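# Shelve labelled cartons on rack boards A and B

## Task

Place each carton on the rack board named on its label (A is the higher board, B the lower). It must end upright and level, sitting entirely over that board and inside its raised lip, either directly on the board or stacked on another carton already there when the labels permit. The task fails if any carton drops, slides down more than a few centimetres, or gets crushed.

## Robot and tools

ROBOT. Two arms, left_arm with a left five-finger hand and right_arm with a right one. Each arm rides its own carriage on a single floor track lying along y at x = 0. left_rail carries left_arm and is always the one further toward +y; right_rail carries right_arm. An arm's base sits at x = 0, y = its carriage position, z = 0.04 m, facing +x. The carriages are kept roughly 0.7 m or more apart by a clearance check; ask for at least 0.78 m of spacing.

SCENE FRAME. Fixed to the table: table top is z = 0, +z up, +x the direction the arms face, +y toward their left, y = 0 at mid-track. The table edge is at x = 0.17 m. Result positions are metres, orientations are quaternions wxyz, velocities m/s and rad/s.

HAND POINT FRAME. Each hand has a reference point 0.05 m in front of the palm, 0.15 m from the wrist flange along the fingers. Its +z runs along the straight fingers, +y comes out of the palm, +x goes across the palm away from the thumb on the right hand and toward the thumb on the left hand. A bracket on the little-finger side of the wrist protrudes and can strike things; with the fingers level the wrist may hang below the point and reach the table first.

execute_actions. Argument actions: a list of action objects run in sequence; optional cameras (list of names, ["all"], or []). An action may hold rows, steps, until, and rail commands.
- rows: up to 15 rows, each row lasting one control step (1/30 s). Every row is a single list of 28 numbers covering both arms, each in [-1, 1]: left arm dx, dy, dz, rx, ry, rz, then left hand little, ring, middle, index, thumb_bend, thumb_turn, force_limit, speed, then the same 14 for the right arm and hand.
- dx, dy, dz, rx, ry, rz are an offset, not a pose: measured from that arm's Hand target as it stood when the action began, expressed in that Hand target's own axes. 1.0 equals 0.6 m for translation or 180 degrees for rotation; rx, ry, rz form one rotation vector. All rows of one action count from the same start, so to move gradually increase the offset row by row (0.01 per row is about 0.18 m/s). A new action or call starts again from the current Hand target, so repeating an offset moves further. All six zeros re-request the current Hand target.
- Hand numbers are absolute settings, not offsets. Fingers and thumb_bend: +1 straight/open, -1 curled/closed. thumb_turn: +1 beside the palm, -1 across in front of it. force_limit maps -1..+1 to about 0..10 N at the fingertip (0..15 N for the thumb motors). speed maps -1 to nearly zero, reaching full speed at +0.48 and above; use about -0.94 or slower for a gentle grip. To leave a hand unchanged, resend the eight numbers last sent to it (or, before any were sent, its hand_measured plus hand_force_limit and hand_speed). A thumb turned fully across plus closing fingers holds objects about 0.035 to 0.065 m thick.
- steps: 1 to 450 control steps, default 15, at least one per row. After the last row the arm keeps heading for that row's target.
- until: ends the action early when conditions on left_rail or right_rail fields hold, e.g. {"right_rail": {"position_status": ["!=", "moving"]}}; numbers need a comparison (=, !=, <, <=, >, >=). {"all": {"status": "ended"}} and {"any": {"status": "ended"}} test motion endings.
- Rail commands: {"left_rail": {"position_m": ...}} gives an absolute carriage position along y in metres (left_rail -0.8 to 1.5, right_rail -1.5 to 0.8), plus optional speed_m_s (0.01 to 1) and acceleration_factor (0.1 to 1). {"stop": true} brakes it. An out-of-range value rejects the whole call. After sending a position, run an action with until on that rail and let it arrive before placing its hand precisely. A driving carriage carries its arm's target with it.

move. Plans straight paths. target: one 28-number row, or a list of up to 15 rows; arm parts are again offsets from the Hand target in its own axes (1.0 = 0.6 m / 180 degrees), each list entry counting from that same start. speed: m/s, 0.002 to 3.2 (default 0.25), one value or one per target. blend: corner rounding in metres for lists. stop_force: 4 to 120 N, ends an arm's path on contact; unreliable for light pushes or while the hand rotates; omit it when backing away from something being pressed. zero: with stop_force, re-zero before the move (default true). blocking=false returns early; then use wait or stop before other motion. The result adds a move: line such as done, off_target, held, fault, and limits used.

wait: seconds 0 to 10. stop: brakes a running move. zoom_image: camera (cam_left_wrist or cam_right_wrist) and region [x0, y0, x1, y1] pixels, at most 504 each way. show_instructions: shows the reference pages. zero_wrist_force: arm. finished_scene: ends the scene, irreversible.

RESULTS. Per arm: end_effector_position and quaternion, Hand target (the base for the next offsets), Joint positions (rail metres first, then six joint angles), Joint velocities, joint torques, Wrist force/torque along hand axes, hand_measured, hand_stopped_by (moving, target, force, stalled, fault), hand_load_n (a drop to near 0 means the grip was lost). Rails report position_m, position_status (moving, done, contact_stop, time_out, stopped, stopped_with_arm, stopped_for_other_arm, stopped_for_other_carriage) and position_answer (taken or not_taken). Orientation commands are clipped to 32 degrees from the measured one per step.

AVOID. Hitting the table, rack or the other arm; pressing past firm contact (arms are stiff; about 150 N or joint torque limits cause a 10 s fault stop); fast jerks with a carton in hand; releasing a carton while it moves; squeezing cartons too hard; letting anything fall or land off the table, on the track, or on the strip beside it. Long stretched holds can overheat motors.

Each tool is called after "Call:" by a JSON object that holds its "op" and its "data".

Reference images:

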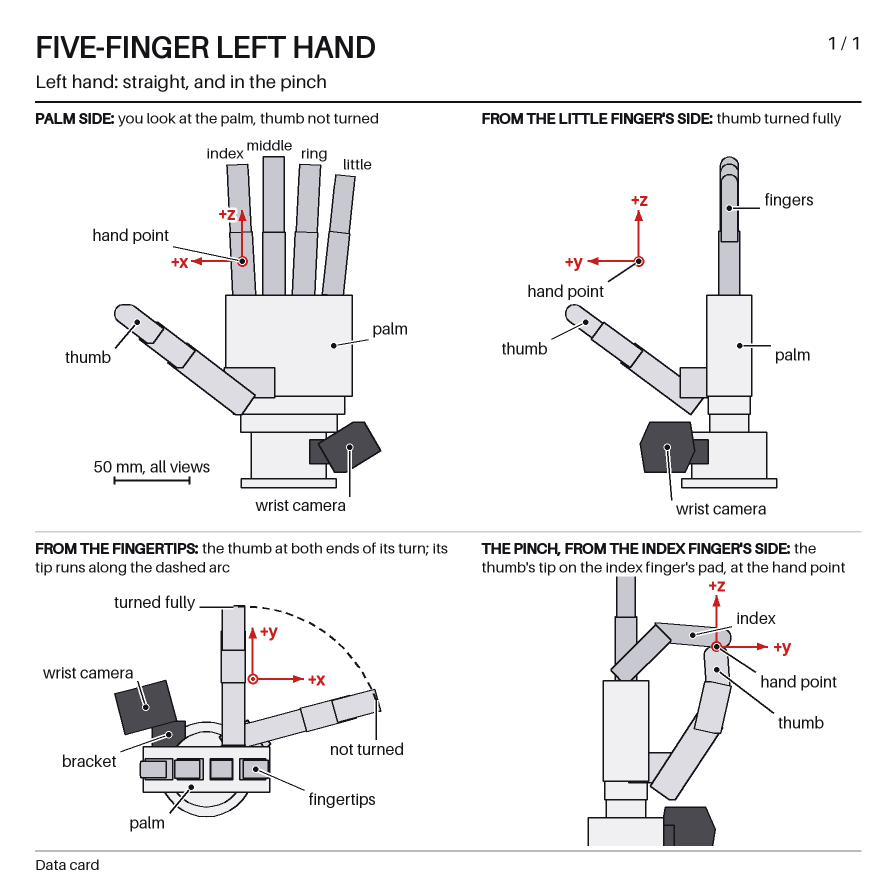

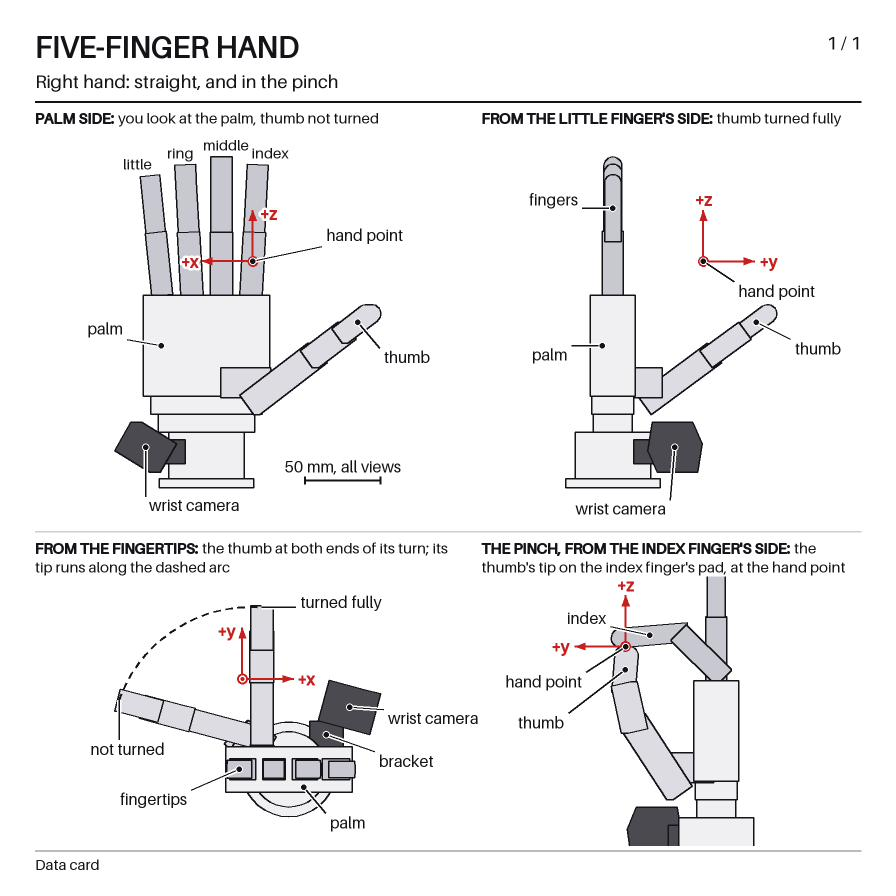

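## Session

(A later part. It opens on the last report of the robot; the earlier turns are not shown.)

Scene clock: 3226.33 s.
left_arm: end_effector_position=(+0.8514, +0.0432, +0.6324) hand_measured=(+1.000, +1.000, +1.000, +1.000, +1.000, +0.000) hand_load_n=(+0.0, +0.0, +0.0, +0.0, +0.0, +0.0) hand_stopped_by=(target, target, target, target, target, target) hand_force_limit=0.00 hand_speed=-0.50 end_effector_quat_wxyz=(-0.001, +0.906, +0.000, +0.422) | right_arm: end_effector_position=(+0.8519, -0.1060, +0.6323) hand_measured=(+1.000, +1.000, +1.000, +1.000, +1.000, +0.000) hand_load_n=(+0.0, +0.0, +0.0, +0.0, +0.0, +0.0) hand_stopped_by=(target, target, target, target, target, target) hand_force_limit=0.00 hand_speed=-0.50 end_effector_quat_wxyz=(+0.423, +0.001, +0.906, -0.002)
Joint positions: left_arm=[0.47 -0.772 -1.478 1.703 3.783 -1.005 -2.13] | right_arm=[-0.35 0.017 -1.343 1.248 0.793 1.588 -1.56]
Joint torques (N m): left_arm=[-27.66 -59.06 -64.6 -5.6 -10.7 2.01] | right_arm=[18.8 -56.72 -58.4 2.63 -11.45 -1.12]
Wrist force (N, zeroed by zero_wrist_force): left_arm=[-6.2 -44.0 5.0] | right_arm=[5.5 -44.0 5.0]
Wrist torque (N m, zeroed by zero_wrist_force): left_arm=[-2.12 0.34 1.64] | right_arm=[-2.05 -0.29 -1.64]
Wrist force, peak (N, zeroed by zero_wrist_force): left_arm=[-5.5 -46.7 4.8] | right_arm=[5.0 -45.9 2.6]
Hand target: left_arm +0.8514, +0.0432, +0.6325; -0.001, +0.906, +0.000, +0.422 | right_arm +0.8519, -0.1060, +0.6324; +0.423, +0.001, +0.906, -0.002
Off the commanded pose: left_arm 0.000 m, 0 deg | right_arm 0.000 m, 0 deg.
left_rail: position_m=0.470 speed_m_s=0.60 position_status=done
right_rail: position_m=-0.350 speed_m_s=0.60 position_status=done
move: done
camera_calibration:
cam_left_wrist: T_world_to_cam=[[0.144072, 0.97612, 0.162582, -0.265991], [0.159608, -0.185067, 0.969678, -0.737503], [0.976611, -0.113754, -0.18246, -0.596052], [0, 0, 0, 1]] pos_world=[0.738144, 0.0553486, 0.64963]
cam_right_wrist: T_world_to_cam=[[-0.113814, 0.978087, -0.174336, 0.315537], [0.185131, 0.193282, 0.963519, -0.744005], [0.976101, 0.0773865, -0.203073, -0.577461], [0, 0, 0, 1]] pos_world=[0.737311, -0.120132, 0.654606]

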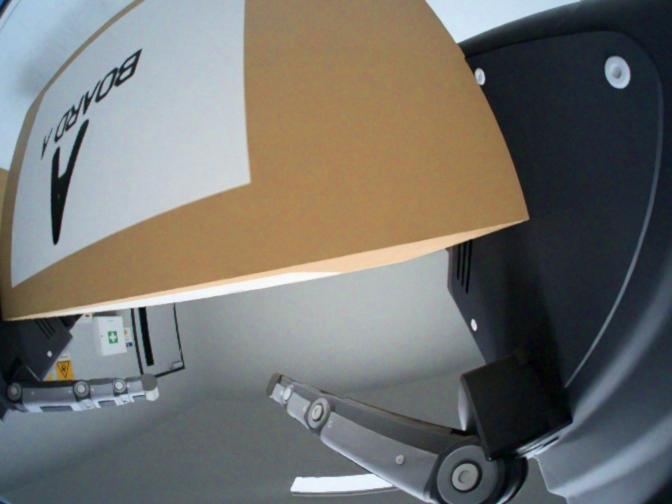

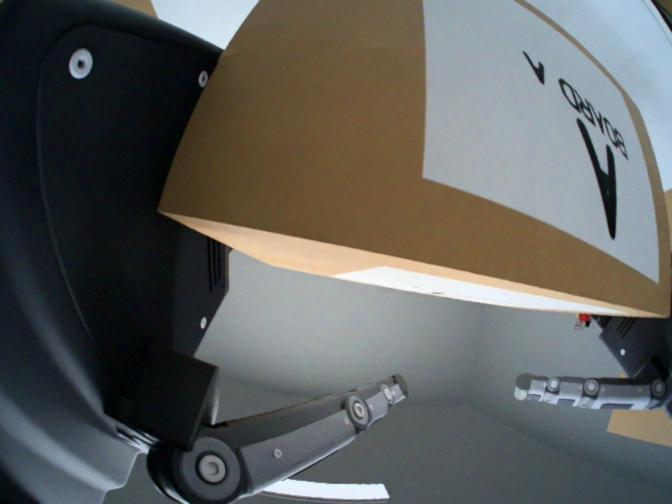

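Call:
{"op": "move", "data": {"target": [-0.0568,-0.0001,-0.0677,0,0,0,1,1,1,1,1,0,0,-0.5,0.0568,-0.0001,-0.0677,0,0,0,1,1,1,1,1,0,0,-0.5], "speed": 0.04, "cameras": ["all"]}}

Scene clock: 3235.40 s.
left_arm: end_effector_position=(+0.7985, +0.0432, +0.6325) hand_measured=(+1.000, +1.000, +1.000, +1.000, +1.000, +0.000) hand_load_n=(+0.0, +0.0, +0.0, +0.0, +0.0, +0.0) hand_stopped_by=(target, target, target, target, target, target) hand_force_limit=0.00 hand_speed=-0.50 end_effector_quat_wxyz=(-0.001, +0.906, +0.000, +0.422) | right_arm: end_effector_position=(+0.7990, -0.1058, +0.6324) hand_measured=(+1.000, +1.000, +1.000, +1.000, +1.000, +0.000) hand_load_n=(+0.0, +0.0, +0.0, +0.0, -0.5, +0.0) hand_stopped_by=(target, target, target, target, target, target) hand_force_limit=0.00 hand_speed=-0.50 end_effector_quat_wxyz=(+0.423, +0.001, +0.906, -0.002)
Joint positions: left_arm=[0.47 -0.828 -1.557 1.782 3.811 -0.97 -2.181] | right_arm=[-0.35 0.019 -1.432 1.354 0.775 1.59 -1.558]
Joint torques (N m): left_arm=[-55.09 -47.24 -49.12 -5.81 -4.44 -3.46] | right_arm=[53.92 -68.08 -36.53 -2.4 -8.16 2.84]
Wrist force (N, zeroed by zero_wrist_force): left_arm=[-5.0 -48.6 5.3] | right_arm=[3.1 -48.4 2.5]
Wrist torque (N m, zeroed by zero_wrist_force): left_arm=[-2.24 0.47 1.86] | right_arm=[-2.09 -0.34 -1.89]
Wrist force, peak (N, zeroed by zero_wrist_force): left_arm=[-5.1 -49.4 5.4] | right_arm=[3.1 -48.6 2.4]
Hand target: left_arm +0.7984, +0.0432, +0.6325; -0.001, +0.906, +0.000, +0.422 | right_arm +0.7989, -0.1058, +0.6324; +0.423, +0.001, +0.906, -0.002
Off the commanded pose: left_arm 0.000 m, 0 deg | right_arm 0.000 m, 0 deg.
left_rail: position_m=0.470 speed_m_s=0.60 position_status=done
right_rail: position_m=-0.350 speed_m_s=0.60 position_status=done
move: done
camera_calibration:
cam_left_wrist: T_world_to_cam=[[0.144072, 0.97612, 0.162582, -0.258386], [0.159608, -0.185067, 0.969678, -0.729156], [0.976611, -0.113754, -0.18246, -0.544371], [0, 0, 0, 1]] pos_world=[0.685244, 0.0553486, 0.64973]
cam_right_wrist: T_world_to_cam=[[-0.113831, 0.978085, -0.174332, 0.309445], [0.185225, 0.193289, 0.963499, -0.734378], [0.976081, 0.077385, -0.203168, -0.525736], [0, 0, 0, 1]] pos_world=[0.684411, -0.120032, 0.654706]

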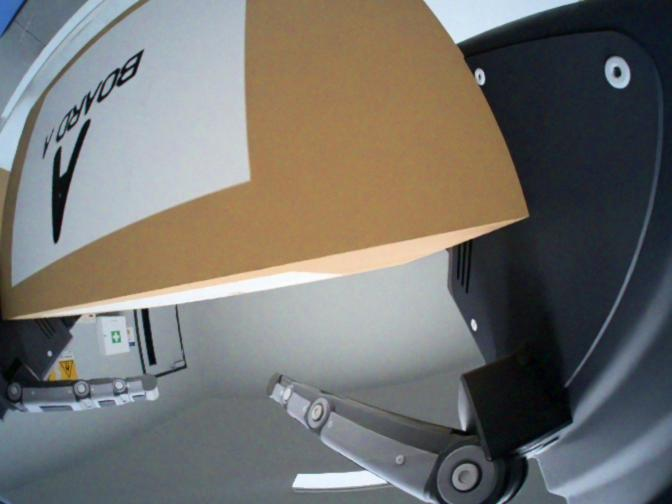

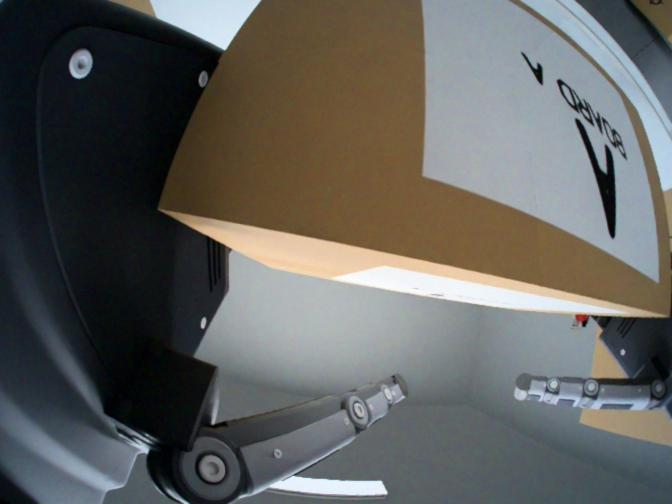

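Call:
{"op": "zoom_image", "data": {"camera": "cam_left_wrist", "region": [0, 20, 130, 200]}}

Call:
{"op": "zoom_image", "data": {"camera": "cam_right_wrist", "region": [542, 20, 672, 200]}}

Scaled by 2.800 from the camera's 672x504 image, which has a finer 960x720 frame.

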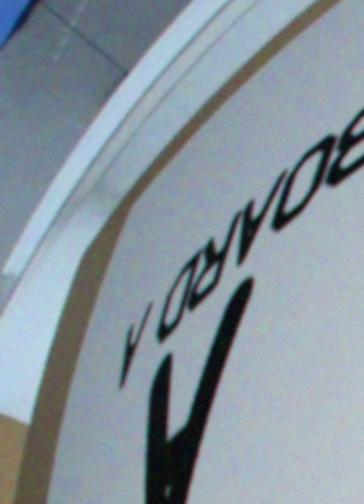

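Scaled by 2.800 from the camera's 672x504 image, which has a finer 960x720 frame.

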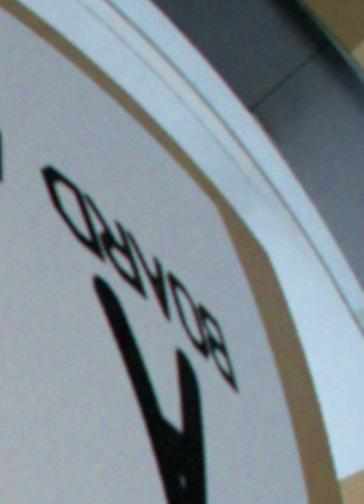

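Call:
{"op": "move", "data": {"target": [-0.0019,0,0.0081,0,0,0,1,1,1,1,1,0,0,-0.5,0.0019,0,0.0081,0,0,0,1,1,1,1,1,0,0,-0.5], "speed": 0.02}}

Call:
{"op": "move", "data": {"target": [-0.0166,0,0.0139,0,0,0,1,1,1,1,1,0,0,-0.5,0.0166,0,0.0139,0,0,0,1,1,1,1,1,0,0,-0.5], "speed": 0.015, "stop_force": 12, "cameras": ["all"]}}

Scene clock: 3254.23 s.
left_arm: end_effector_position=(+0.8013, +0.0432, +0.6286) hand_measured=(+1.000, +1.000, +1.000, +1.000, +1.000, +0.000) hand_load_n=(-0.5, +0.0, +0.0, +0.0, +0.0, +0.0) hand_stopped_by=(target, target, target, target, target, target) hand_force_limit=0.00 hand_speed=-0.50 end_effector_quat_wxyz=(-0.001, +0.906, +0.000, +0.422) | right_arm: end_effector_position=(+0.8018, -0.1058, +0.6285) hand_measured=(+1.000, +1.000, +1.000, +1.000, +1.000, +0.000) hand_load_n=(+0.0, +0.0, +0.0, +0.0, +0.0, +0.0) hand_stopped_by=(target, target, target, target, target, target) hand_force_limit=0.00 hand_speed=-0.50 end_effector_quat_wxyz=(+0.423, +0.001, +0.906, -0.002)
Joint positions: left_arm=[0.47 -0.824 -1.552 1.784 3.803 -0.972 -2.178] | right_arm=[-0.35 0.019 -1.428 1.356 0.769 1.59 -1.558]
Joint torques (N m): left_arm=[-19.87 -21.69 -48.79 -10.87 -12.4 2.8] | right_arm=[21.41 -43.98 -35.16 -2.11 -14.27 -0.58]
Wrist force (N, zeroed by zero_wrist_force): left_arm=[-4.3 -51.5 3.5] | right_arm=[2.4 -51.0 -0.4]
Wrist torque (N m, zeroed by zero_wrist_force): left_arm=[-2.40 0.45 1.78] | right_arm=[-1.97 -0.30 -2.03]
Wrist force, peak (N, zeroed by zero_wrist_force): left_arm=[-4.2 -54.4 3.9] | right_arm=[2.0 -53.6 -1.1]
Hand target: left_arm +0.8014, +0.0432, +0.6285; -0.001, +0.906, +0.000, +0.422 | right_arm +0.8019, -0.1059, +0.6284; +0.423, +0.001, +0.906, -0.002
Off the commanded pose: left_arm 0.000 m, 0 deg | right_arm 0.000 m, 0 deg.
left_rail: position_m=0.470 speed_m_s=0.60 position_status=done
right_rail: position_m=-0.350 speed_m_s=0.60 position_status=done
move: done

Scene clock: 3256.07 s.
left_arm: end_effector_position=(+0.8014, +0.0432, +0.6223) hand_measured=(+1.000, +1.000, +1.000, +1.000, +1.000, +0.000) hand_load_n=(+0.0, +0.0, +0.0, +0.0, +0.0, +0.0) hand_stopped_by=(target, target, target, target, target, target) hand_force_limit=0.00 hand_speed=-0.50 end_effector_quat_wxyz=(-0.001, +0.906, +0.000, +0.422) | right_arm: end_effector_position=(+0.8019, -0.1059, +0.6221) hand_measured=(+1.000, +1.000, +1.000, +1.000, +1.000, +0.000) hand_load_n=(+0.0, +0.0, +0.0, +0.0, +0.0, +0.0) hand_stopped_by=(target, target, target, target, target, target) hand_force_limit=0.00 hand_speed=-0.50 end_effector_quat_wxyz=(+0.423, +0.001, +0.906, -0.002)
Joint positions: left_arm=[0.47 -0.824 -1.549 1.792 3.791 -0.972 -2.178] | right_arm=[-0.35 0.019 -1.428 1.368 0.758 1.59 -1.559]
Joint torques (N m): left_arm=[-27.3 -45.19 -58.76 -4.57 -11.92 2.71] | right_arm=[23.83 -55.28 -58.47 0.34 -11.63 -0.75]
Wrist force (N, zeroed by zero_wrist_force): left_arm=[2.3 -48.7 0.0] | right_arm=[7.0 -48.4 4.3]
Wrist torque (N m, zeroed by zero_wrist_force): left_arm=[-2.10 -0.09 1.89] | right_arm=[-2.09 -0.61 -1.75]
Wrist force, peak (N, zeroed by zero_wrist_force): left_arm=[11.6 -52.0 -11.7] | right_arm=[2.4 -50.8 0.0]
Hand target: left_arm +0.8014, +0.0432, +0.6223; -0.001, +0.906, +0.000, +0.422 (not the last commanded pose) | right_arm +0.8019, -0.1059, +0.6221; +0.423, +0.001, +0.906, -0.002 (not the last commanded pose)
Off the commanded pose: left_arm 0.007 m, 0 deg | right_arm 0.007 m, 0 deg.
left_rail: position_m=0.470 speed_m_s=0.60 position_status=done
right_rail: position_m=-0.350 speed_m_s=0.60 position_status=done
move: contact (left_arm, right_arm)
camera_calibration:
cam_left_wrist: T_world_to_cam=[[0.14407, 0.976123, 0.162568, -0.257119], [0.15961, -0.185053, 0.96968, -0.719635], [0.976611, -0.113754, -0.18246, -0.549082], [0, 0, 0, 1]] pos_world=[0.688144, 0.0553486, 0.63943]
cam_right_wrist: T_world_to_cam=[[-0.113856, 0.978085, -0.174315, 0.307986], [0.185339, 0.193286, 0.963478, -0.725056], [0.976057, 0.0773907, -0.203284, -0.530568], [0, 0, 0, 1]] pos_world=[0.687311, -0.120032, 0.644406]

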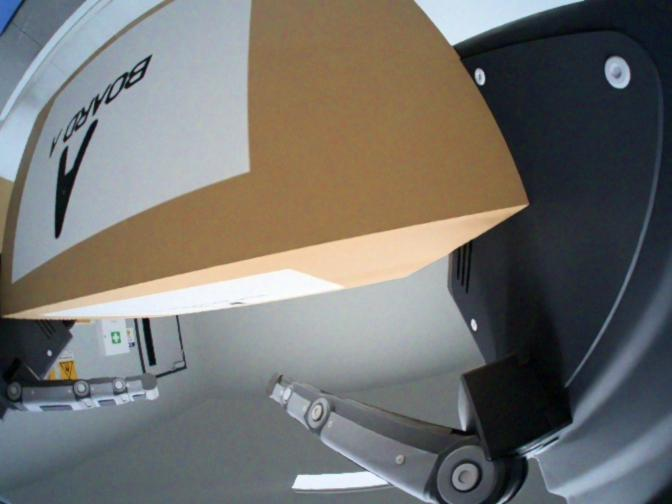

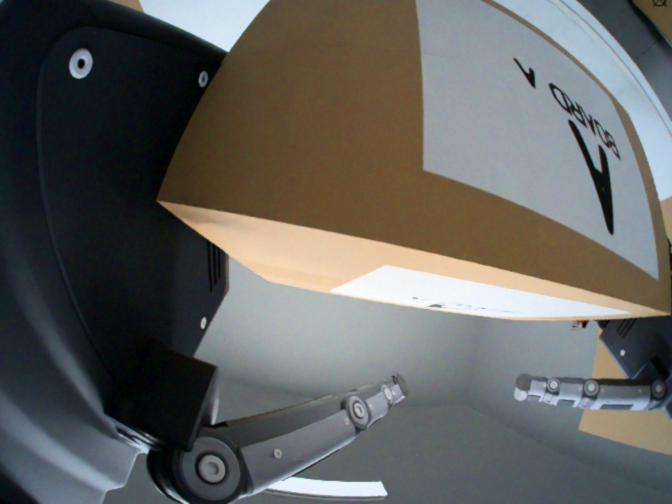

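Call:
{"op": "move", "data": {"target": [-0.0026,0,0.0021,0,0,0,1,1,1,1,1,0,0,-0.5,0.0026,0,0.0021,0,0,0,1,1,1,1,1,0,0,-0.5], "speed": 0.01}}

Call:
{"op": "move", "data": {"target": [[0,-0.005,0,0,0,0,1,1,1,1,1,0,0,-0.5,0,-0.005,0,0,0,0,1,1,1,1,1,0,0,-0.5],[0,-0.045,0,0,0,0,1,1,1,1,1,0,0,-0.5,0,-0.045,0,0,0,0,1,1,1,1,1,0,0,-0.5]], "speed": [0.006,0.05], "cameras": ["all"]}}

Scene clock: 3261.13 s.
left_arm: end_effector_position=(+0.8013, +0.0432, +0.6204) hand_measured=(+1.000, +1.000, +1.000, +1.000, +1.000, +0.000) hand_load_n=(+0.0, +0.0, +0.0, +0.0, +0.0, +0.0) hand_stopped_by=(target, target, target, target, target, target) hand_force_limit=0.00 hand_speed=-0.50 end_effector_quat_wxyz=(-0.001, +0.906, +0.000, +0.422) | right_arm: end_effector_position=(+0.8019, -0.1059, +0.6202) hand_measured=(+1.000, +1.000, +1.000, +1.000, +1.000, +0.000) hand_load_n=(+0.0, +0.0, +0.0, +0.0, +0.0, +0.0) hand_stopped_by=(target, target, target, target, target, target) hand_force_limit=0.00 hand_speed=-0.50 end_effector_quat_wxyz=(+0.423, +0.001, +0.906, -0.002)
Joint positions: left_arm=[0.47 -0.824 -1.548 1.795 3.788 -0.972 -2.178] | right_arm=[-0.35 0.019 -1.429 1.371 0.755 1.59 -1.559]
Joint torques (N m): left_arm=[-49.74 -11.27 -32.91 -6.61 -10.87 0.31] | right_arm=[42 -53.25 -22.66 -0.37 -8.65 0.03]
Wrist force (N, zeroed by zero_wrist_force): left_arm=[10.9 -42.8 -9.1] | right_arm=[-11.7 -48.9 -10.0]
Wrist torque (N m, zeroed by zero_wrist_force): left_arm=[-1.49 -0.88 2.02] | right_arm=[-1.54 0.82 -2.53]
Wrist force, peak (N, zeroed by zero_wrist_force): left_arm=[14.0 -46.5 -8.1] | right_arm=[-12.2 -48.9 -10.1]
Hand target: left_arm +0.8013, +0.0432, +0.6203; -0.001, +0.906, +0.000, +0.422 | right_arm +0.8019, -0.1059, +0.6201; +0.423, +0.001, +0.906, -0.002
Off the commanded pose: left_arm 0.000 m, 0 deg | right_arm 0.000 m, 0 deg.
left_rail: position_m=0.470 speed_m_s=0.60 position_status=done
right_rail: position_m=-0.350 speed_m_s=0.60 position_status=done
move: done

Scene clock: 3262.67 s.
left_arm: end_effector_position=(+0.8013, +0.0701, +0.6204) hand_measured=(+1.000, +1.000, +1.000, +1.000, +1.000, +0.000) hand_load_n=(+0.0, +0.0, +0.0, +0.0, +0.0, +0.0) hand_stopped_by=(target, target, target, target, target, target) hand_force_limit=0.00 hand_speed=-0.50 end_effector_quat_wxyz=(-0.001, +0.906, +0.000, +0.422) | right_arm: end_effector_position=(+0.8018, -0.1328, +0.6201) hand_measured=(+1.000, +1.000, +1.000, +1.000, +1.000, +0.000) hand_load_n=(+0.0, +0.0, +0.0, +0.0, +0.0, -0.5) hand_stopped_by=(target, target, target, target, target, target) hand_force_limit=0.00 hand_speed=-0.50 end_effector_quat_wxyz=(+0.423, +0.001, +0.906, -0.002)
Joint positions: left_arm=[0.47 -0.796 -1.57 1.819 3.77 -0.99 -2.152] | right_arm=[-0.35 -0.028 -1.442 1.387 0.753 1.554 -1.589]
Joint torques (N m): left_arm=[18.16 -54.98 -36.75 -7.32 -2.89 3.5] | right_arm=[-21.3 -66.19 -34.26 -1.72 -3.17 -2.16]
Wrist force (N, zeroed by zero_wrist_force): left_arm=[0.8 -1.0 0.3] | right_arm=[1.3 -0.6 -0.8]
Wrist torque (N m, zeroed by zero_wrist_force): left_arm=[-0.10 -0.15 0.04] | right_arm=[-0.05 -0.16 0.10]
Wrist force, peak (N, zeroed by zero_wrist_force): left_arm=[10.7 -43.2 -8.8] | right_arm=[-12.0 -49.2 -9.8]
Hand target: left_arm +0.8013, +0.0702, +0.6204; -0.001, +0.906, +0.000, +0.422 | right_arm +0.8018, -0.1329, +0.6201; +0.423, +0.001, +0.906, -0.002
Off the commanded pose: left_arm 0.000 m, 0 deg | right_arm 0.000 m, 0 deg.
left_rail: position_m=0.470 speed_m_s=0.60 position_status=done
right_rail: position_m=-0.350 speed_m_s=0.60 position_status=done
move: done
camera_calibration:
cam_left_wrist: T_world_to_cam=[[0.144072, 0.97612, 0.162582, -0.283063], [0.159608, -0.185067, 0.969678, -0.712795], [0.976611, -0.113754, -0.18246, -0.546271], [0, 0, 0, 1]] pos_world=[0.688044, 0.0822486, 0.63753]
cam_right_wrist: T_world_to_cam=[[-0.113839, 0.978087, -0.174319, 0.333945], [0.185245, 0.193279, 0.963498, -0.717956], [0.976076, 0.0773922, -0.203188, -0.52885], [0, 0, 0, 1]] pos_world=[0.687211, -0.146932, 0.642506]

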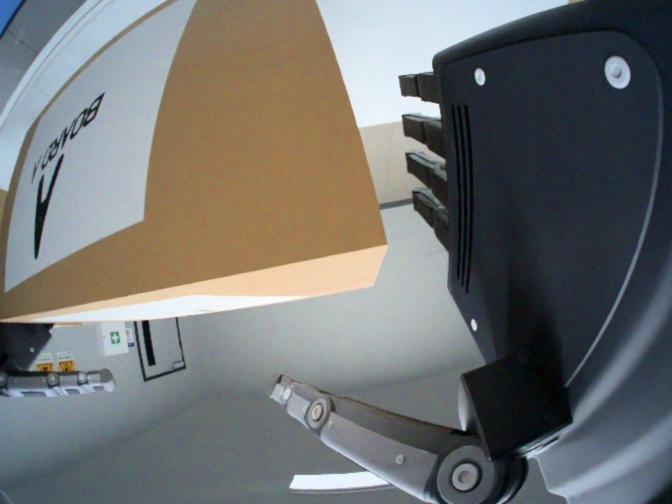

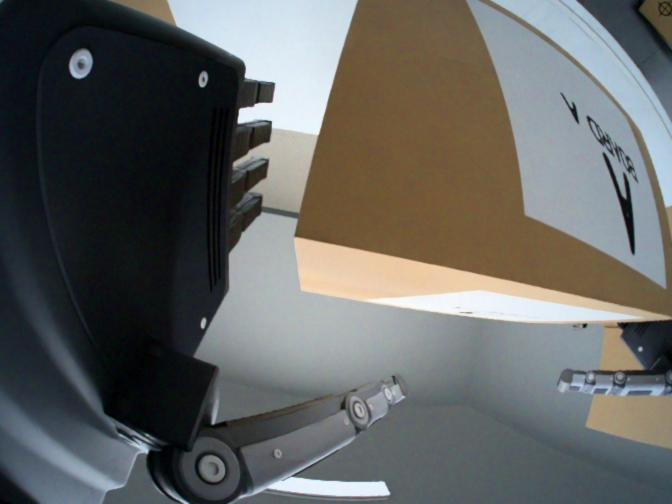

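Call:
{"op": "move", "data": {"target": [0,-0.108,0,0,0,0,1,1,1,1,1,0,0,-0.5,0,-0.070,0,0,0,0,1,1,1,1,1,0,0,-0.5], "speed": 0.06, "cameras": ["all"]}}

Call:
{"op": "zoom_image", "data": {"camera": "cam_left_wrist", "region": [230, 80, 350, 200]}}

Call:
{"op": "zoom_image", "data": {"camera": "cam_right_wrist", "region": [330, 80, 430, 200]}}

Scene clock: 3270.53 s.
left_arm: end_effector_position=(+0.8012, +0.1348, +0.6205) hand_measured=(+1.000, +1.000, +1.000, +1.000, +1.000, +0.000) hand_load_n=(+0.0, +0.0, +0.0, +0.0, +0.0, +0.0) hand_stopped_by=(target, target, target, target, target, target) hand_force_limit=0.00 hand_speed=-0.50 end_effector_quat_wxyz=(-0.001, +0.906, +0.000, +0.422) | right_arm: end_effector_position=(+0.8016, -0.1748, +0.6203) hand_measured=(+1.000, +1.000, +1.000, +1.000, +1.000, +0.000) hand_load_n=(+0.0, +0.0, +0.0, +0.0, +0.0, +0.0) hand_stopped_by=(target, target, target, target, target, target) hand_force_limit=0.00 hand_speed=-0.50 end_effector_quat_wxyz=(+0.423, +0.001, +0.906, -0.002)
Joint positions: left_arm=[0.47 -0.722 -1.616 1.87 3.731 -1.038 -2.086] | right_arm=[-0.35 -0.102 -1.459 1.406 0.752 1.497 -1.636]
Joint torques (N m): left_arm=[20.24 -54.54 -36.23 -7.23 -2.97 3.32] | right_arm=[-17.41 -66.84 -33.23 3.16 -3.01 -2.69]
Wrist force (N, zeroed by zero_wrist_force): left_arm=[0.7 -1.3 0.7] | right_arm=[1.9 -0.6 -0.4]
Wrist torque (N m, zeroed by zero_wrist_force): left_arm=[-0.17 -0.12 0.07] | right_arm=[0.01 -0.25 0.14]
Wrist force, peak (N, zeroed by zero_wrist_force): left_arm=[0.9 -1.8 0.7] | right_arm=[1.7 -1.2 -0.4]
Hand target: left_arm +0.8012, +0.1350, +0.6205; -0.001, +0.906, +0.000, +0.422 | right_arm +0.8016, -0.1749, +0.6203; +0.423, +0.001, +0.906, -0.002
Off the commanded pose: left_arm 0.000 m, 0 deg | right_arm 0.000 m, 0 deg.
left_rail: position_m=0.470 speed_m_s=0.60 position_status=done
right_rail: position_m=-0.350 speed_m_s=0.60 position_status=done
move: done
camera_calibration:
cam_left_wrist: T_world_to_cam=[[0.144072, 0.97612, 0.162582, -0.346236], [0.159608, -0.185067, 0.969678, -0.700999], [0.976611, -0.113754, -0.18246, -0.538777], [0, 0, 0, 1]] pos_world=[0.687944, 0.146949, 0.63773]
cam_right_wrist: T_world_to_cam=[[-0.113839, 0.978087, -0.174319, 0.375019], [0.185245, 0.193279, 0.963498, -0.709897], [0.976076, 0.0773922, -0.203188, -0.525384], [0, 0, 0, 1]] pos_world=[0.687011, -0.188932, 0.642606]

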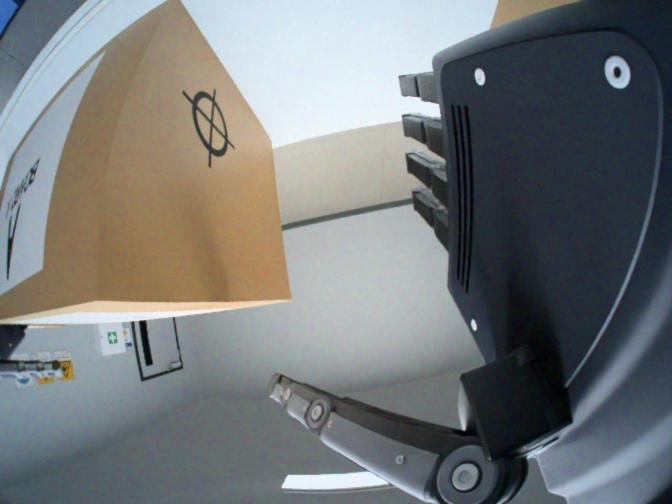

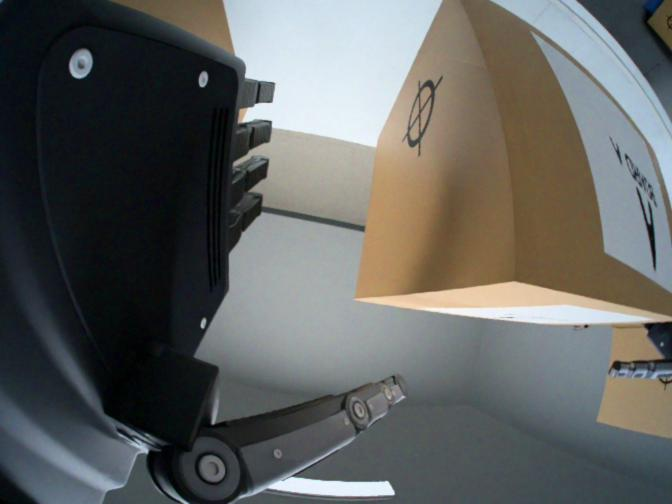

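Scaled by 4.200 from the camera's 672x504 image, which has a finer 960x720 frame.

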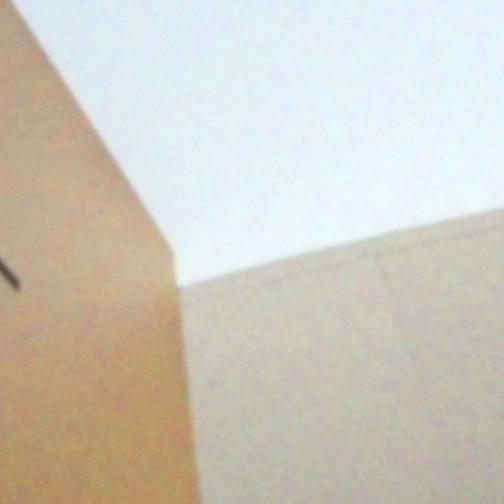

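Scaled by 4.200 from the camera's 672x504 image, which has a finer 960x720 frame.

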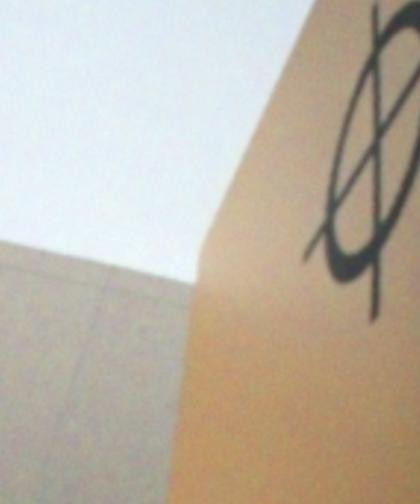

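Call:
{"op": "move", "data": {"target": [[0.1532,0,-0.1286,0,0,0,1,1,1,1,1,0,0,-0.5,-0.1532,0,-0.1286,0,0,0,1,1,1,1,1,0,0,-0.5],[-0.1801,0.0567,-0.5256,0,0,0,1,1,1,1,1,0,0,-0.5,0.1807,0.1232,-0.5264,0,0,0,1,1,1,1,1,0,0,-0.5],[-0.8440,0.0567,0.0317,0,0,0,1,1,1,1,1,0,0,-0.5,0.8446,0.1232,0.0309,0,0,0,1,1,1,1,1,0,0,-0.5]], "speed": [0.15,0.25,0.2], "cameras": ["all"]}}

Scene clock: 3301.30 s.
left_arm: end_effector_position=(+0.4900, +0.1017, +0.2205) hand_measured=(+1.000, +1.000, +1.000, +1.000, +1.000, +0.000) hand_load_n=(+0.0, -0.5, +0.0, +0.0, +0.0, +0.0) hand_stopped_by=(target, target, target, target, target, target) hand_force_limit=0.00 hand_speed=-0.50 end_effector_quat_wxyz=(-0.001, +0.906, +0.000, +0.422) | right_arm: end_effector_position=(+0.4908, -0.1010, +0.2196) hand_measured=(+1.000, +1.000, +1.000, +1.000, +1.000, +0.000) hand_load_n=(+0.0, +0.0, +0.0, +0.0, +0.0, +0.0) hand_stopped_by=(target, target, target, target, target, target) hand_force_limit=0.00 hand_speed=-0.50 end_effector_quat_wxyz=(+0.423, +0.001, +0.906, -0.002)
Joint positions: left_arm=[0.47 -1.302 -1.61 2.673 3.347 -0.739 -2.739] | right_arm=[-0.35 0.058 -1.708 2.408 -0.002 1.62 -1.533]
Joint torques (N m): left_arm=[20.5 -8.65 -16.52 -7.04 -2.43 3.34] | right_arm=[14.84 -7.54 -22.59 -1.5 2.5 2.05]
Wrist force (N, zeroed by zero_wrist_force): left_arm=[1.1 -1.2 0.6] | right_arm=[1.9 -0.4 -0.4]
Wrist torque (N m, zeroed by zero_wrist_force): left_arm=[-0.07 -0.17 0.07] | right_arm=[0.10 -0.31 -0.11]
Wrist force, peak (N, zeroed by zero_wrist_force): left_arm=[1.6 -1.5 1.9] | right_arm=[2.9 0.1 -1.3]
Hand target: left_arm +0.4900, +0.1017, +0.2205; -0.001, +0.906, +0.000, +0.422 | right_arm +0.4908, -0.1010, +0.2196; +0.423, +0.001, +0.906, -0.002
Off the commanded pose: left_arm 0.000 m, 0 deg | right_arm 0.000 m, 0 deg.
left_rail: position_m=0.470 speed_m_s=0.60 position_status=done
right_rail: position_m=-0.350 speed_m_s=0.60 position_status=done
move: done
camera_calibration:
cam_left_wrist: T_world_to_cam=[[0.14407, 0.976123, 0.162568, -0.204055], [0.15961, -0.185053, 0.96968, -0.269586], [0.976611, -0.113754, -0.18246, -0.311605], [0, 0, 0, 1]] pos_world=[0.376744, 0.113849, 0.23773]
cam_right_wrist: T_world_to_cam=[[-0.113839, 0.978087, -0.174319, 0.197704], [0.185245, 0.193279, 0.963498, -0.280495], [0.976076, 0.0773922, -0.203188, -0.30914], [0, 0, 0, 1]] pos_world=[0.376211, -0.115232, 0.241906]

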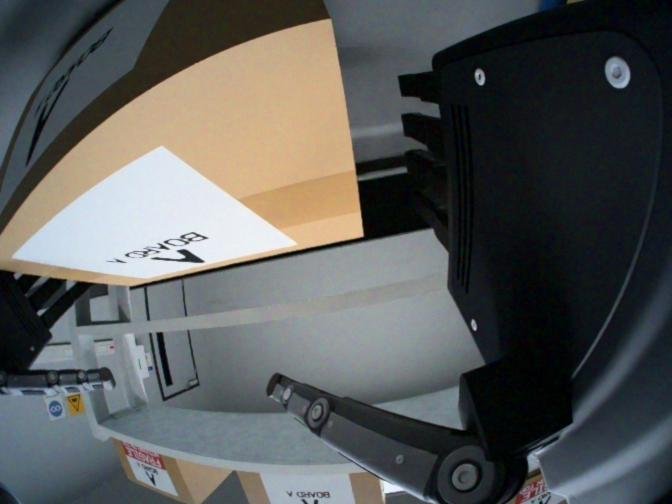

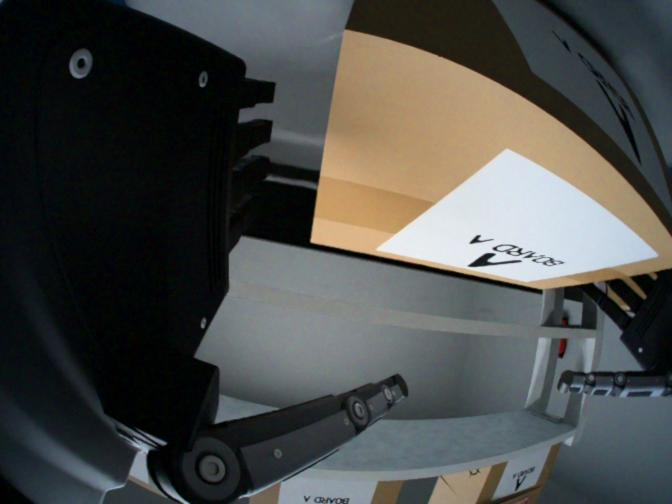

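Call:
{"op": "move", "data": {"target": [-0.0511,0,0.0364,0,0,0,1,1,1,1,1,0,0,-0.5,0.0508,0,0.0344,0,0,0,1,1,1,1,1,0,0,-0.5], "speed": 0.06}}

Call:
{"op": "zero_wrist_force", "data": {"arm": "left_arm"}}

Call:
{"op": "zero_wrist_force", "data": {"arm": "right_arm"}}

Call:
{"op": "move", "data": {"target": [0,0.075,0,0,0,0,1,1,1,1,1,0,0,-0.5,0,0.075,0,0,0,0,1,1,1,1,1,0,0,-0.5], "speed": 0.01, "stop_force": 30}}

Call:
{"op": "move", "data": {"target": [0.00638,0,-0.00536,0,0,0,1,1,1,1,1,0,0,-0.5,-0.00638,0,-0.00536,0,0,0,1,1,1,1,1,0,0,-0.5], "speed": 0.02}}

Call:
{"op": "move", "data": {"target": [0,0.01,0,0,0,0,1,1,1,1,1,0,0,-0.5,0,0.01,0,0,0,0,1,1,1,1,1,0,0,-0.5], "speed": 0.003, "stop_force": 42, "zero": false}}

Call:
{"op": "execute_actions", "data": {"actions": [{"rows":[[0,0,0,0,0,0,0.6,0.6,0.6,0.6,1,0,-0.4,-0.9,0,0,0,0,0,0,0.6,0.6,0.6,0.6,1,0,-0.4,-0.9]],"steps":60}]}}

Call:
{"op": "move", "data": {"target": [0.01021,0,-0.00857,0,0,0,0.6,0.6,0.6,0.6,1,0,-0.4,-0.9,-0.01021,0,-0.00857,0,0,0,0.6,0.6,0.6,0.6,1,0,-0.4,-0.9], "speed": 0.02, "cameras": ["all"]}}

Scene clock: 3319.73 s.
left_arm: end_effector_position=(+0.4870, +0.1017, +0.1830) hand_measured=(+1.000, +1.000, +1.000, +1.000, +1.000, +0.000) hand_load_n=(+0.0, +0.0, +0.0, +0.0, +0.0, -0.5) hand_stopped_by=(target, target, target, target, target, target) hand_force_limit=0.00 hand_speed=-0.50 end_effector_quat_wxyz=(-0.001, +0.906, +0.000, +0.422) | right_arm: end_effector_position=(+0.4871, -0.1011, +0.1830) hand_measured=(+1.000, +1.000, +1.000, +1.000, +1.000, +0.000) hand_load_n=(+0.0, +0.0, +0.0, +0.0, -0.5, +0.0) hand_stopped_by=(target, target, target, target, target, target) hand_force_limit=0.00 hand_speed=-0.50 end_effector_quat_wxyz=(+0.423, +0.001, +0.906, -0.002)
Joint positions: left_arm=[0.47 -1.31 -1.49 2.7 3.209 -0.737 -2.75] | right_arm=[-0.35 0.059 -1.652 2.448 -0.098 1.62 -1.533]
Joint torques (N m): left_arm=[-13.19 -14.81 -10.3 -7.29 5.5 3.28] | right_arm=[14.59 -10.96 -19.92 -1.16 2.55 2.56]
Wrist force (N, zeroed by zero_wrist_force): left_arm=[0.4 -1.5 0.1] | right_arm=[1.8 -0.6 -0.7]
Wrist torque (N m, zeroed by zero_wrist_force): left_arm=[-0.12 -0.07 0.07] | right_arm=[0.08 -0.27 -0.17]
Wrist force, peak (N, zeroed by zero_wrist_force): left_arm=[0.8 -1.9 0.4] | right_arm=[2.3 -0.4 -0.4]
Hand target: left_arm +0.4870, +0.1017, +0.1830; -0.001, +0.906, +0.000, +0.422 | right_arm +0.4871, -0.1011, +0.1829; +0.423, +0.001, +0.906, -0.002
Off the commanded pose: left_arm 0.000 m, 0 deg | right_arm 0.000 m, 0 deg.
left_rail: position_m=0.470 speed_m_s=0.60 position_status=done
right_rail: position_m=-0.350 speed_m_s=0.60 position_status=done
move: done

Wrist force sensor zeroed.

Wrist force sensor zeroed.

Scene clock: 3323.57 s.
left_arm: end_effector_position=(+0.4871, +0.0752, +0.1829) hand_measured=(+1.000, +1.000, +1.000, +1.000, +1.000, +0.000) hand_load_n=(+0.0, +0.0, +0.0, +0.0, +0.0, +0.0) hand_stopped_by=(target, target, target, target, target, target) hand_force_limit=0.00 hand_speed=-0.50 end_effector_quat_wxyz=(-0.002, +0.906, +0.000, +0.422) | right_arm: end_effector_position=(+0.4872, -0.0745, +0.1829) hand_measured=(+1.000, +1.000, +1.000, +1.000, +1.000, +0.000) hand_load_n=(+0.0, +0.5, +0.0, +0.0, +0.0, +0.0) hand_stopped_by=(target, target, target, target, target, target) hand_force_limit=0.00 hand_speed=-0.50 end_effector_quat_wxyz=(+0.423, +0.001, +0.906, -0.002)
Joint positions: left_arm=[0.47 -1.328 -1.468 2.662 3.243 -0.732 -2.775] | right_arm=[-0.35 0.153 -1.617 2.418 -0.098 1.692 -1.472]
Joint torques (N m): left_arm=[1.8 -42.7 -29.32 -10.35 -4.83 3.2] | right_arm=[-3.51 -35.45 -21.67 -2.12 -8.43 -1.83]
Wrist force (N, zeroed by zero_wrist_force): left_arm=[1.7 -28.4 5.5] | right_arm=[-3.4 -30.6 -2.9]
Wrist torque (N m, zeroed by zero_wrist_force): left_arm=[-1.53 0.12 1.14] | right_arm=[-1.50 0.32 -1.38]
Wrist force, peak (N, zeroed by zero_wrist_force): left_arm=[9.5 -50.1 -11.6] | right_arm=[-6.4 -53.0 -14.6]
Hand target: left_arm +0.4871, +0.0752, +0.1829; -0.002, +0.906, +0.000, +0.422 (not the last commanded pose) | right_arm +0.4872, -0.0745, +0.1829; +0.423, +0.001, +0.906, -0.002 (not the last commanded pose)
Off the commanded pose: left_arm 0.018 m, 0 deg | right_arm 0.018 m, 0 deg.
left_rail: position_m=0.470 speed_m_s=0.60 position_status=done
right_rail: position_m=-0.350 speed_m_s=0.60 position_status=done
move: contact (left_arm, right_arm)

Scene clock: 3324.40 s.
left_arm: end_effector_position=(+0.4871, +0.0752, +0.1878) hand_measured=(+1.000, +1.000, +1.000, +1.000, +1.000, +0.000) hand_load_n=(+0.0, +0.0, +0.0, +0.0, +0.0, +0.0) hand_stopped_by=(target, target, target, target, target, target) hand_force_limit=0.00 hand_speed=-0.50 end_effector_quat_wxyz=(-0.002, +0.906, +0.000, +0.422) | right_arm: end_effector_position=(+0.4872, -0.0745, +0.1878) hand_measured=(+1.000, +1.000, +1.000, +1.000, +1.000, +0.000) hand_load_n=(+0.0, +0.0, +0.0, +0.0, +0.0, +0.0) hand_stopped_by=(target, target, target, target, target, target) hand_force_limit=0.00 hand_speed=-0.50 end_effector_quat_wxyz=(+0.423, +0.001, +0.906, -0.002)
Joint positions: left_arm=[0.47 -1.328 -1.484 2.659 3.262 -0.732 -2.775] | right_arm=[-0.35 0.153 -1.625 2.413 -0.085 1.692 -1.472]
Joint torques (N m): left_arm=[4.89 -42.86 -47.98 -5.08 2.02 -0.16] | right_arm=[12.15 -36.79 -44.25 2.57 -2.62 0.57]
Wrist force (N, zeroed by zero_wrist_force): left_arm=[-3.3 -27.7 5.3] | right_arm=[2.5 -27.6 2.5]
Wrist torque (N m, zeroed by zero_wrist_force): left_arm=[-1.63 0.28 0.95] | right_arm=[-1.57 -0.18 -0.93]
Wrist force, peak (N, zeroed by zero_wrist_force): left_arm=[1.7 -28.4 5.5] | right_arm=[-2.9 -30.6 -2.8]
Hand target: left_arm +0.4871, +0.0752, +0.1879; -0.002, +0.906, +0.000, +0.422 | right_arm +0.4871, -0.0745, +0.1879; +0.423, +0.001, +0.906, -0.002
Off the commanded pose: left_arm 0.000 m, 0 deg | right_arm 0.000 m, 0 deg.
left_rail: position_m=0.470 speed_m_s=0.60 position_status=done
right_rail: position_m=-0.350 speed_m_s=0.60 position_status=done
move: done

Scene clock: 3325.33 s.
left_arm: end_effector_position=(+0.4871, +0.0750, +0.1879) hand_measured=(+1.000, +1.000, +1.000, +1.000, +1.000, +0.000) hand_load_n=(+0.0, +0.0, +0.0, +0.0, +0.0, +0.0) hand_stopped_by=(target, target, target, target, target, target) hand_force_limit=0.00 hand_speed=-0.50 end_effector_quat_wxyz=(-0.002, +0.906, +0.000, +0.422) | right_arm: end_effector_position=(+0.4872, -0.0743, +0.1879) hand_measured=(+1.000, +1.000, +1.000, +1.000, +1.000, +0.000) hand_load_n=(+0.0, +0.0, +0.0, +0.0, +0.0, +0.0) hand_stopped_by=(target, target, target, target, target, target) hand_force_limit=0.00 hand_speed=-0.50 end_effector_quat_wxyz=(+0.423, +0.001, +0.906, -0.002)
Joint positions: left_arm=[0.47 -1.328 -1.484 2.659 3.262 -0.732 -2.775] | right_arm=[-0.35 0.153 -1.625 2.413 -0.085 1.693 -1.472]
Joint torques (N m): left_arm=[-13.11 -36.44 -40.36 -12.26 -0.51 1.95] | right_arm=[1.12 -38.24 -30.13 -2.61 -11.75 -1.25]
Wrist force (N, zeroed by zero_wrist_force): left_arm=[-1.2 -44.0 1.4] | right_arm=[4.1 -45.0 -1.7]
Wrist torque (N m, zeroed by zero_wrist_force): left_arm=[-2.22 -0.05 1.71] | right_arm=[-2.22 -0.03 -1.71]
Wrist force, peak (N, zeroed by zero_wrist_force): left_arm=[-1.5 -47.4 0.8] | right_arm=[4.1 -47.3 1.6]
Hand target: left_arm +0.4871, +0.0751, +0.1879; -0.002, +0.906, +0.000, +0.422 (not the last commanded pose) | right_arm +0.4872, -0.0743, +0.1879; +0.423, +0.001, +0.906, -0.002 (not the last commanded pose)
Off the commanded pose: left_arm 0.006 m, 0 deg | right_arm 0.006 m, 0 deg.
left_rail: position_m=0.470 speed_m_s=0.60 position_status=done
right_rail: position_m=-0.350 speed_m_s=0.60 position_status=done
move: contact (left_arm, right_arm)

Scene clock: 3327.53 s.
left_arm: end_effector_position=(+0.4871, +0.0751, +0.1879) hand_measured=(+0.834, +0.862, +0.880, +0.872, +1.000, +0.000) hand_load_n=(+7.5, +8.0, +3.0, +3.5, +0.0, -0.5) hand_stopped_by=(force, force, force, force, target, target) hand_force_limit=-0.40 hand_speed=-0.90 end_effector_quat_wxyz=(-0.002, +0.906, +0.000, +0.422) | right_arm: end_effector_position=(+0.4872, -0.0743, +0.1879) hand_measured=(+0.844, +0.862, +0.880, +0.862, +1.000, +0.000) hand_load_n=(+3.0, +6.0, +2.5, +7.0, +0.0, -0.5) hand_stopped_by=(force, force, force, force, target, target) hand_force_limit=-0.40 hand_speed=-0.90 end_effector_quat_wxyz=(+0.423, +0.001, +0.906, -0.002)
Joint positions: left_arm=[0.47 -1.328 -1.484 2.659 3.262 -0.732 -2.775] | right_arm=[-0.35 0.153 -1.625 2.413 -0.085 1.693 -1.472]
Joint torques (N m): left_arm=[0.38 -41.3 -42.14 -11.18 -2.69 2.34] | right_arm=[5.8 -38.96 -28.32 -3.54 -9.58 -1.38]
Wrist force (N, zeroed by zero_wrist_force): left_arm=[-2.3 -41.3 1.8] | right_arm=[3.0 -41.9 0.3]
Wrist torque (N m, zeroed by zero_wrist_force): left_arm=[-0.74 0.11 1.63] | right_arm=[-0.63 -0.05 -1.43]
Wrist force, peak (N, zeroed by zero_wrist_force): left_arm=[-1.2 -44.0 1.6] | right_arm=[4.3 -45.0 -2.0]
Hand target: left_arm +0.4871, +0.0751, +0.1879; -0.002, +0.906, +0.000, +0.422 | right_arm +0.4872, -0.0743, +0.1879; +0.423, +0.001, +0.906, -0.002
Off the commanded pose: left_arm 0.000 m, 0 deg | right_arm 0.000 m, 0 deg.
left_rail: position_m=0.470 speed_m_s=0.60 position_status=done
right_rail: position_m=-0.350 speed_m_s=0.60 position_status=done

Scene clock: 3328.40 s.
left_arm: end_effector_position=(+0.4871, +0.0751, +0.1958) hand_measured=(+0.834, +0.862, +0.880, +0.872, +1.000, +0.000) hand_load_n=(+7.5, +8.0, +3.0, +3.5, +0.0, +0.0) hand_stopped_by=(force, force, force, force, target, target) hand_force_limit=-0.40 hand_speed=-0.90 end_effector_quat_wxyz=(-0.002, +0.906, +0.000, +0.422) | right_arm: end_effector_position=(+0.4872, -0.0743, +0.1958) hand_measured=(+0.844, +0.862, +0.880, +0.864, +1.000, +0.000) hand_load_n=(+3.0, +6.5, +2.5, +7.0, +0.0, -0.5) hand_stopped_by=(force, force, force, force, target, target) hand_force_limit=-0.40 hand_speed=-0.90 end_effector_quat_wxyz=(+0.423, +0.001, +0.906, -0.002)
Joint positions: left_arm=[0.47 -1.328 -1.509 2.655 3.292 -0.732 -2.775] | right_arm=[-0.35 0.153 -1.639 2.406 -0.064 1.693 -1.472]
Joint torques (N m): left_arm=[-8.42 -42.13 -56.95 -8.34 -2.57 -1.95] | right_arm=[33.78 -37.46 -47.44 1.26 -6.52 1.77]
Wrist force (N, zeroed by zero_wrist_force): left_arm=[-7.0 -37.8 5.8] | right_arm=[5.8 -37.7 4.9]
Wrist torque (N m, zeroed by zero_wrist_force): left_arm=[-0.87 -0.09 1.26] | right_arm=[-0.59 0.16 -1.10]
Wrist force, peak (N, zeroed by zero_wrist_force): left_arm=[-2.8 -40.9 3.4] | right_arm=[3.5 -42.1 1.3]
Hand target: left_arm +0.4871, +0.0750, +0.1959; -0.002, +0.906, +0.000, +0.422 | right_arm +0.4872, -0.0743, +0.1959; +0.423, +0.001, +0.906, -0.002
Off the commanded pose: left_arm 0.000 m, 0 deg | right_arm 0.000 m, 0 deg.
left_rail: position_m=0.470 speed_m_s=0.60 position_status=done
right_rail: position_m=-0.350 speed_m_s=0.60 position_status=done
move: done
camera_calibration:
cam_left_wrist: T_world_to_cam=[[0.144037, 0.976059, 0.162978, -0.173726], [0.159572, -0.185449, 0.969611, -0.25003], [0.976622, -0.113653, -0.182464, -0.316318], [0, 0, 0, 1]] pos_world=[0.373844, 0.0872484, 0.213029]
cam_right_wrist: T_world_to_cam=[[-0.113504, 0.978058, -0.1747, 0.166904], [0.185268, 0.193587, 0.963431, -0.262139], [0.976111, 0.0769867, -0.203176, -0.312568], [0, 0, 0, 1]] pos_world=[0.372612, -0.0884308, 0.218205]

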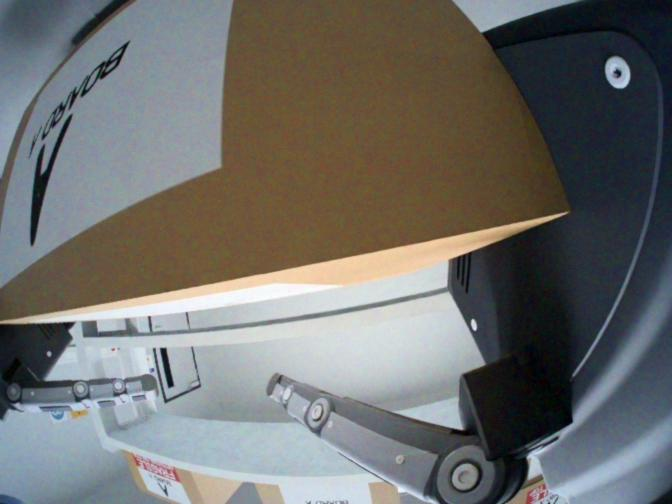

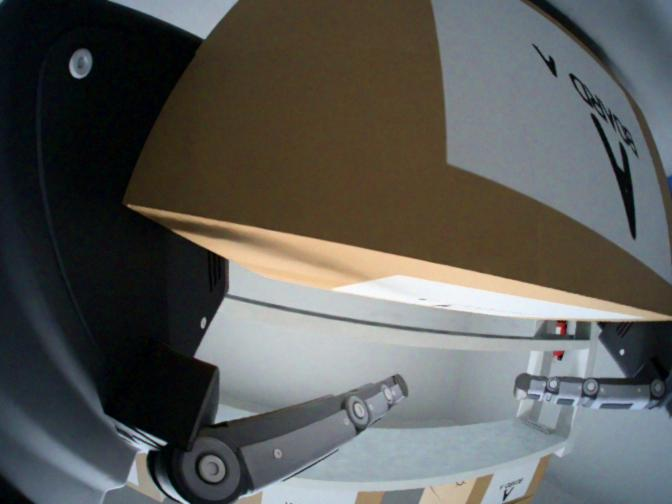

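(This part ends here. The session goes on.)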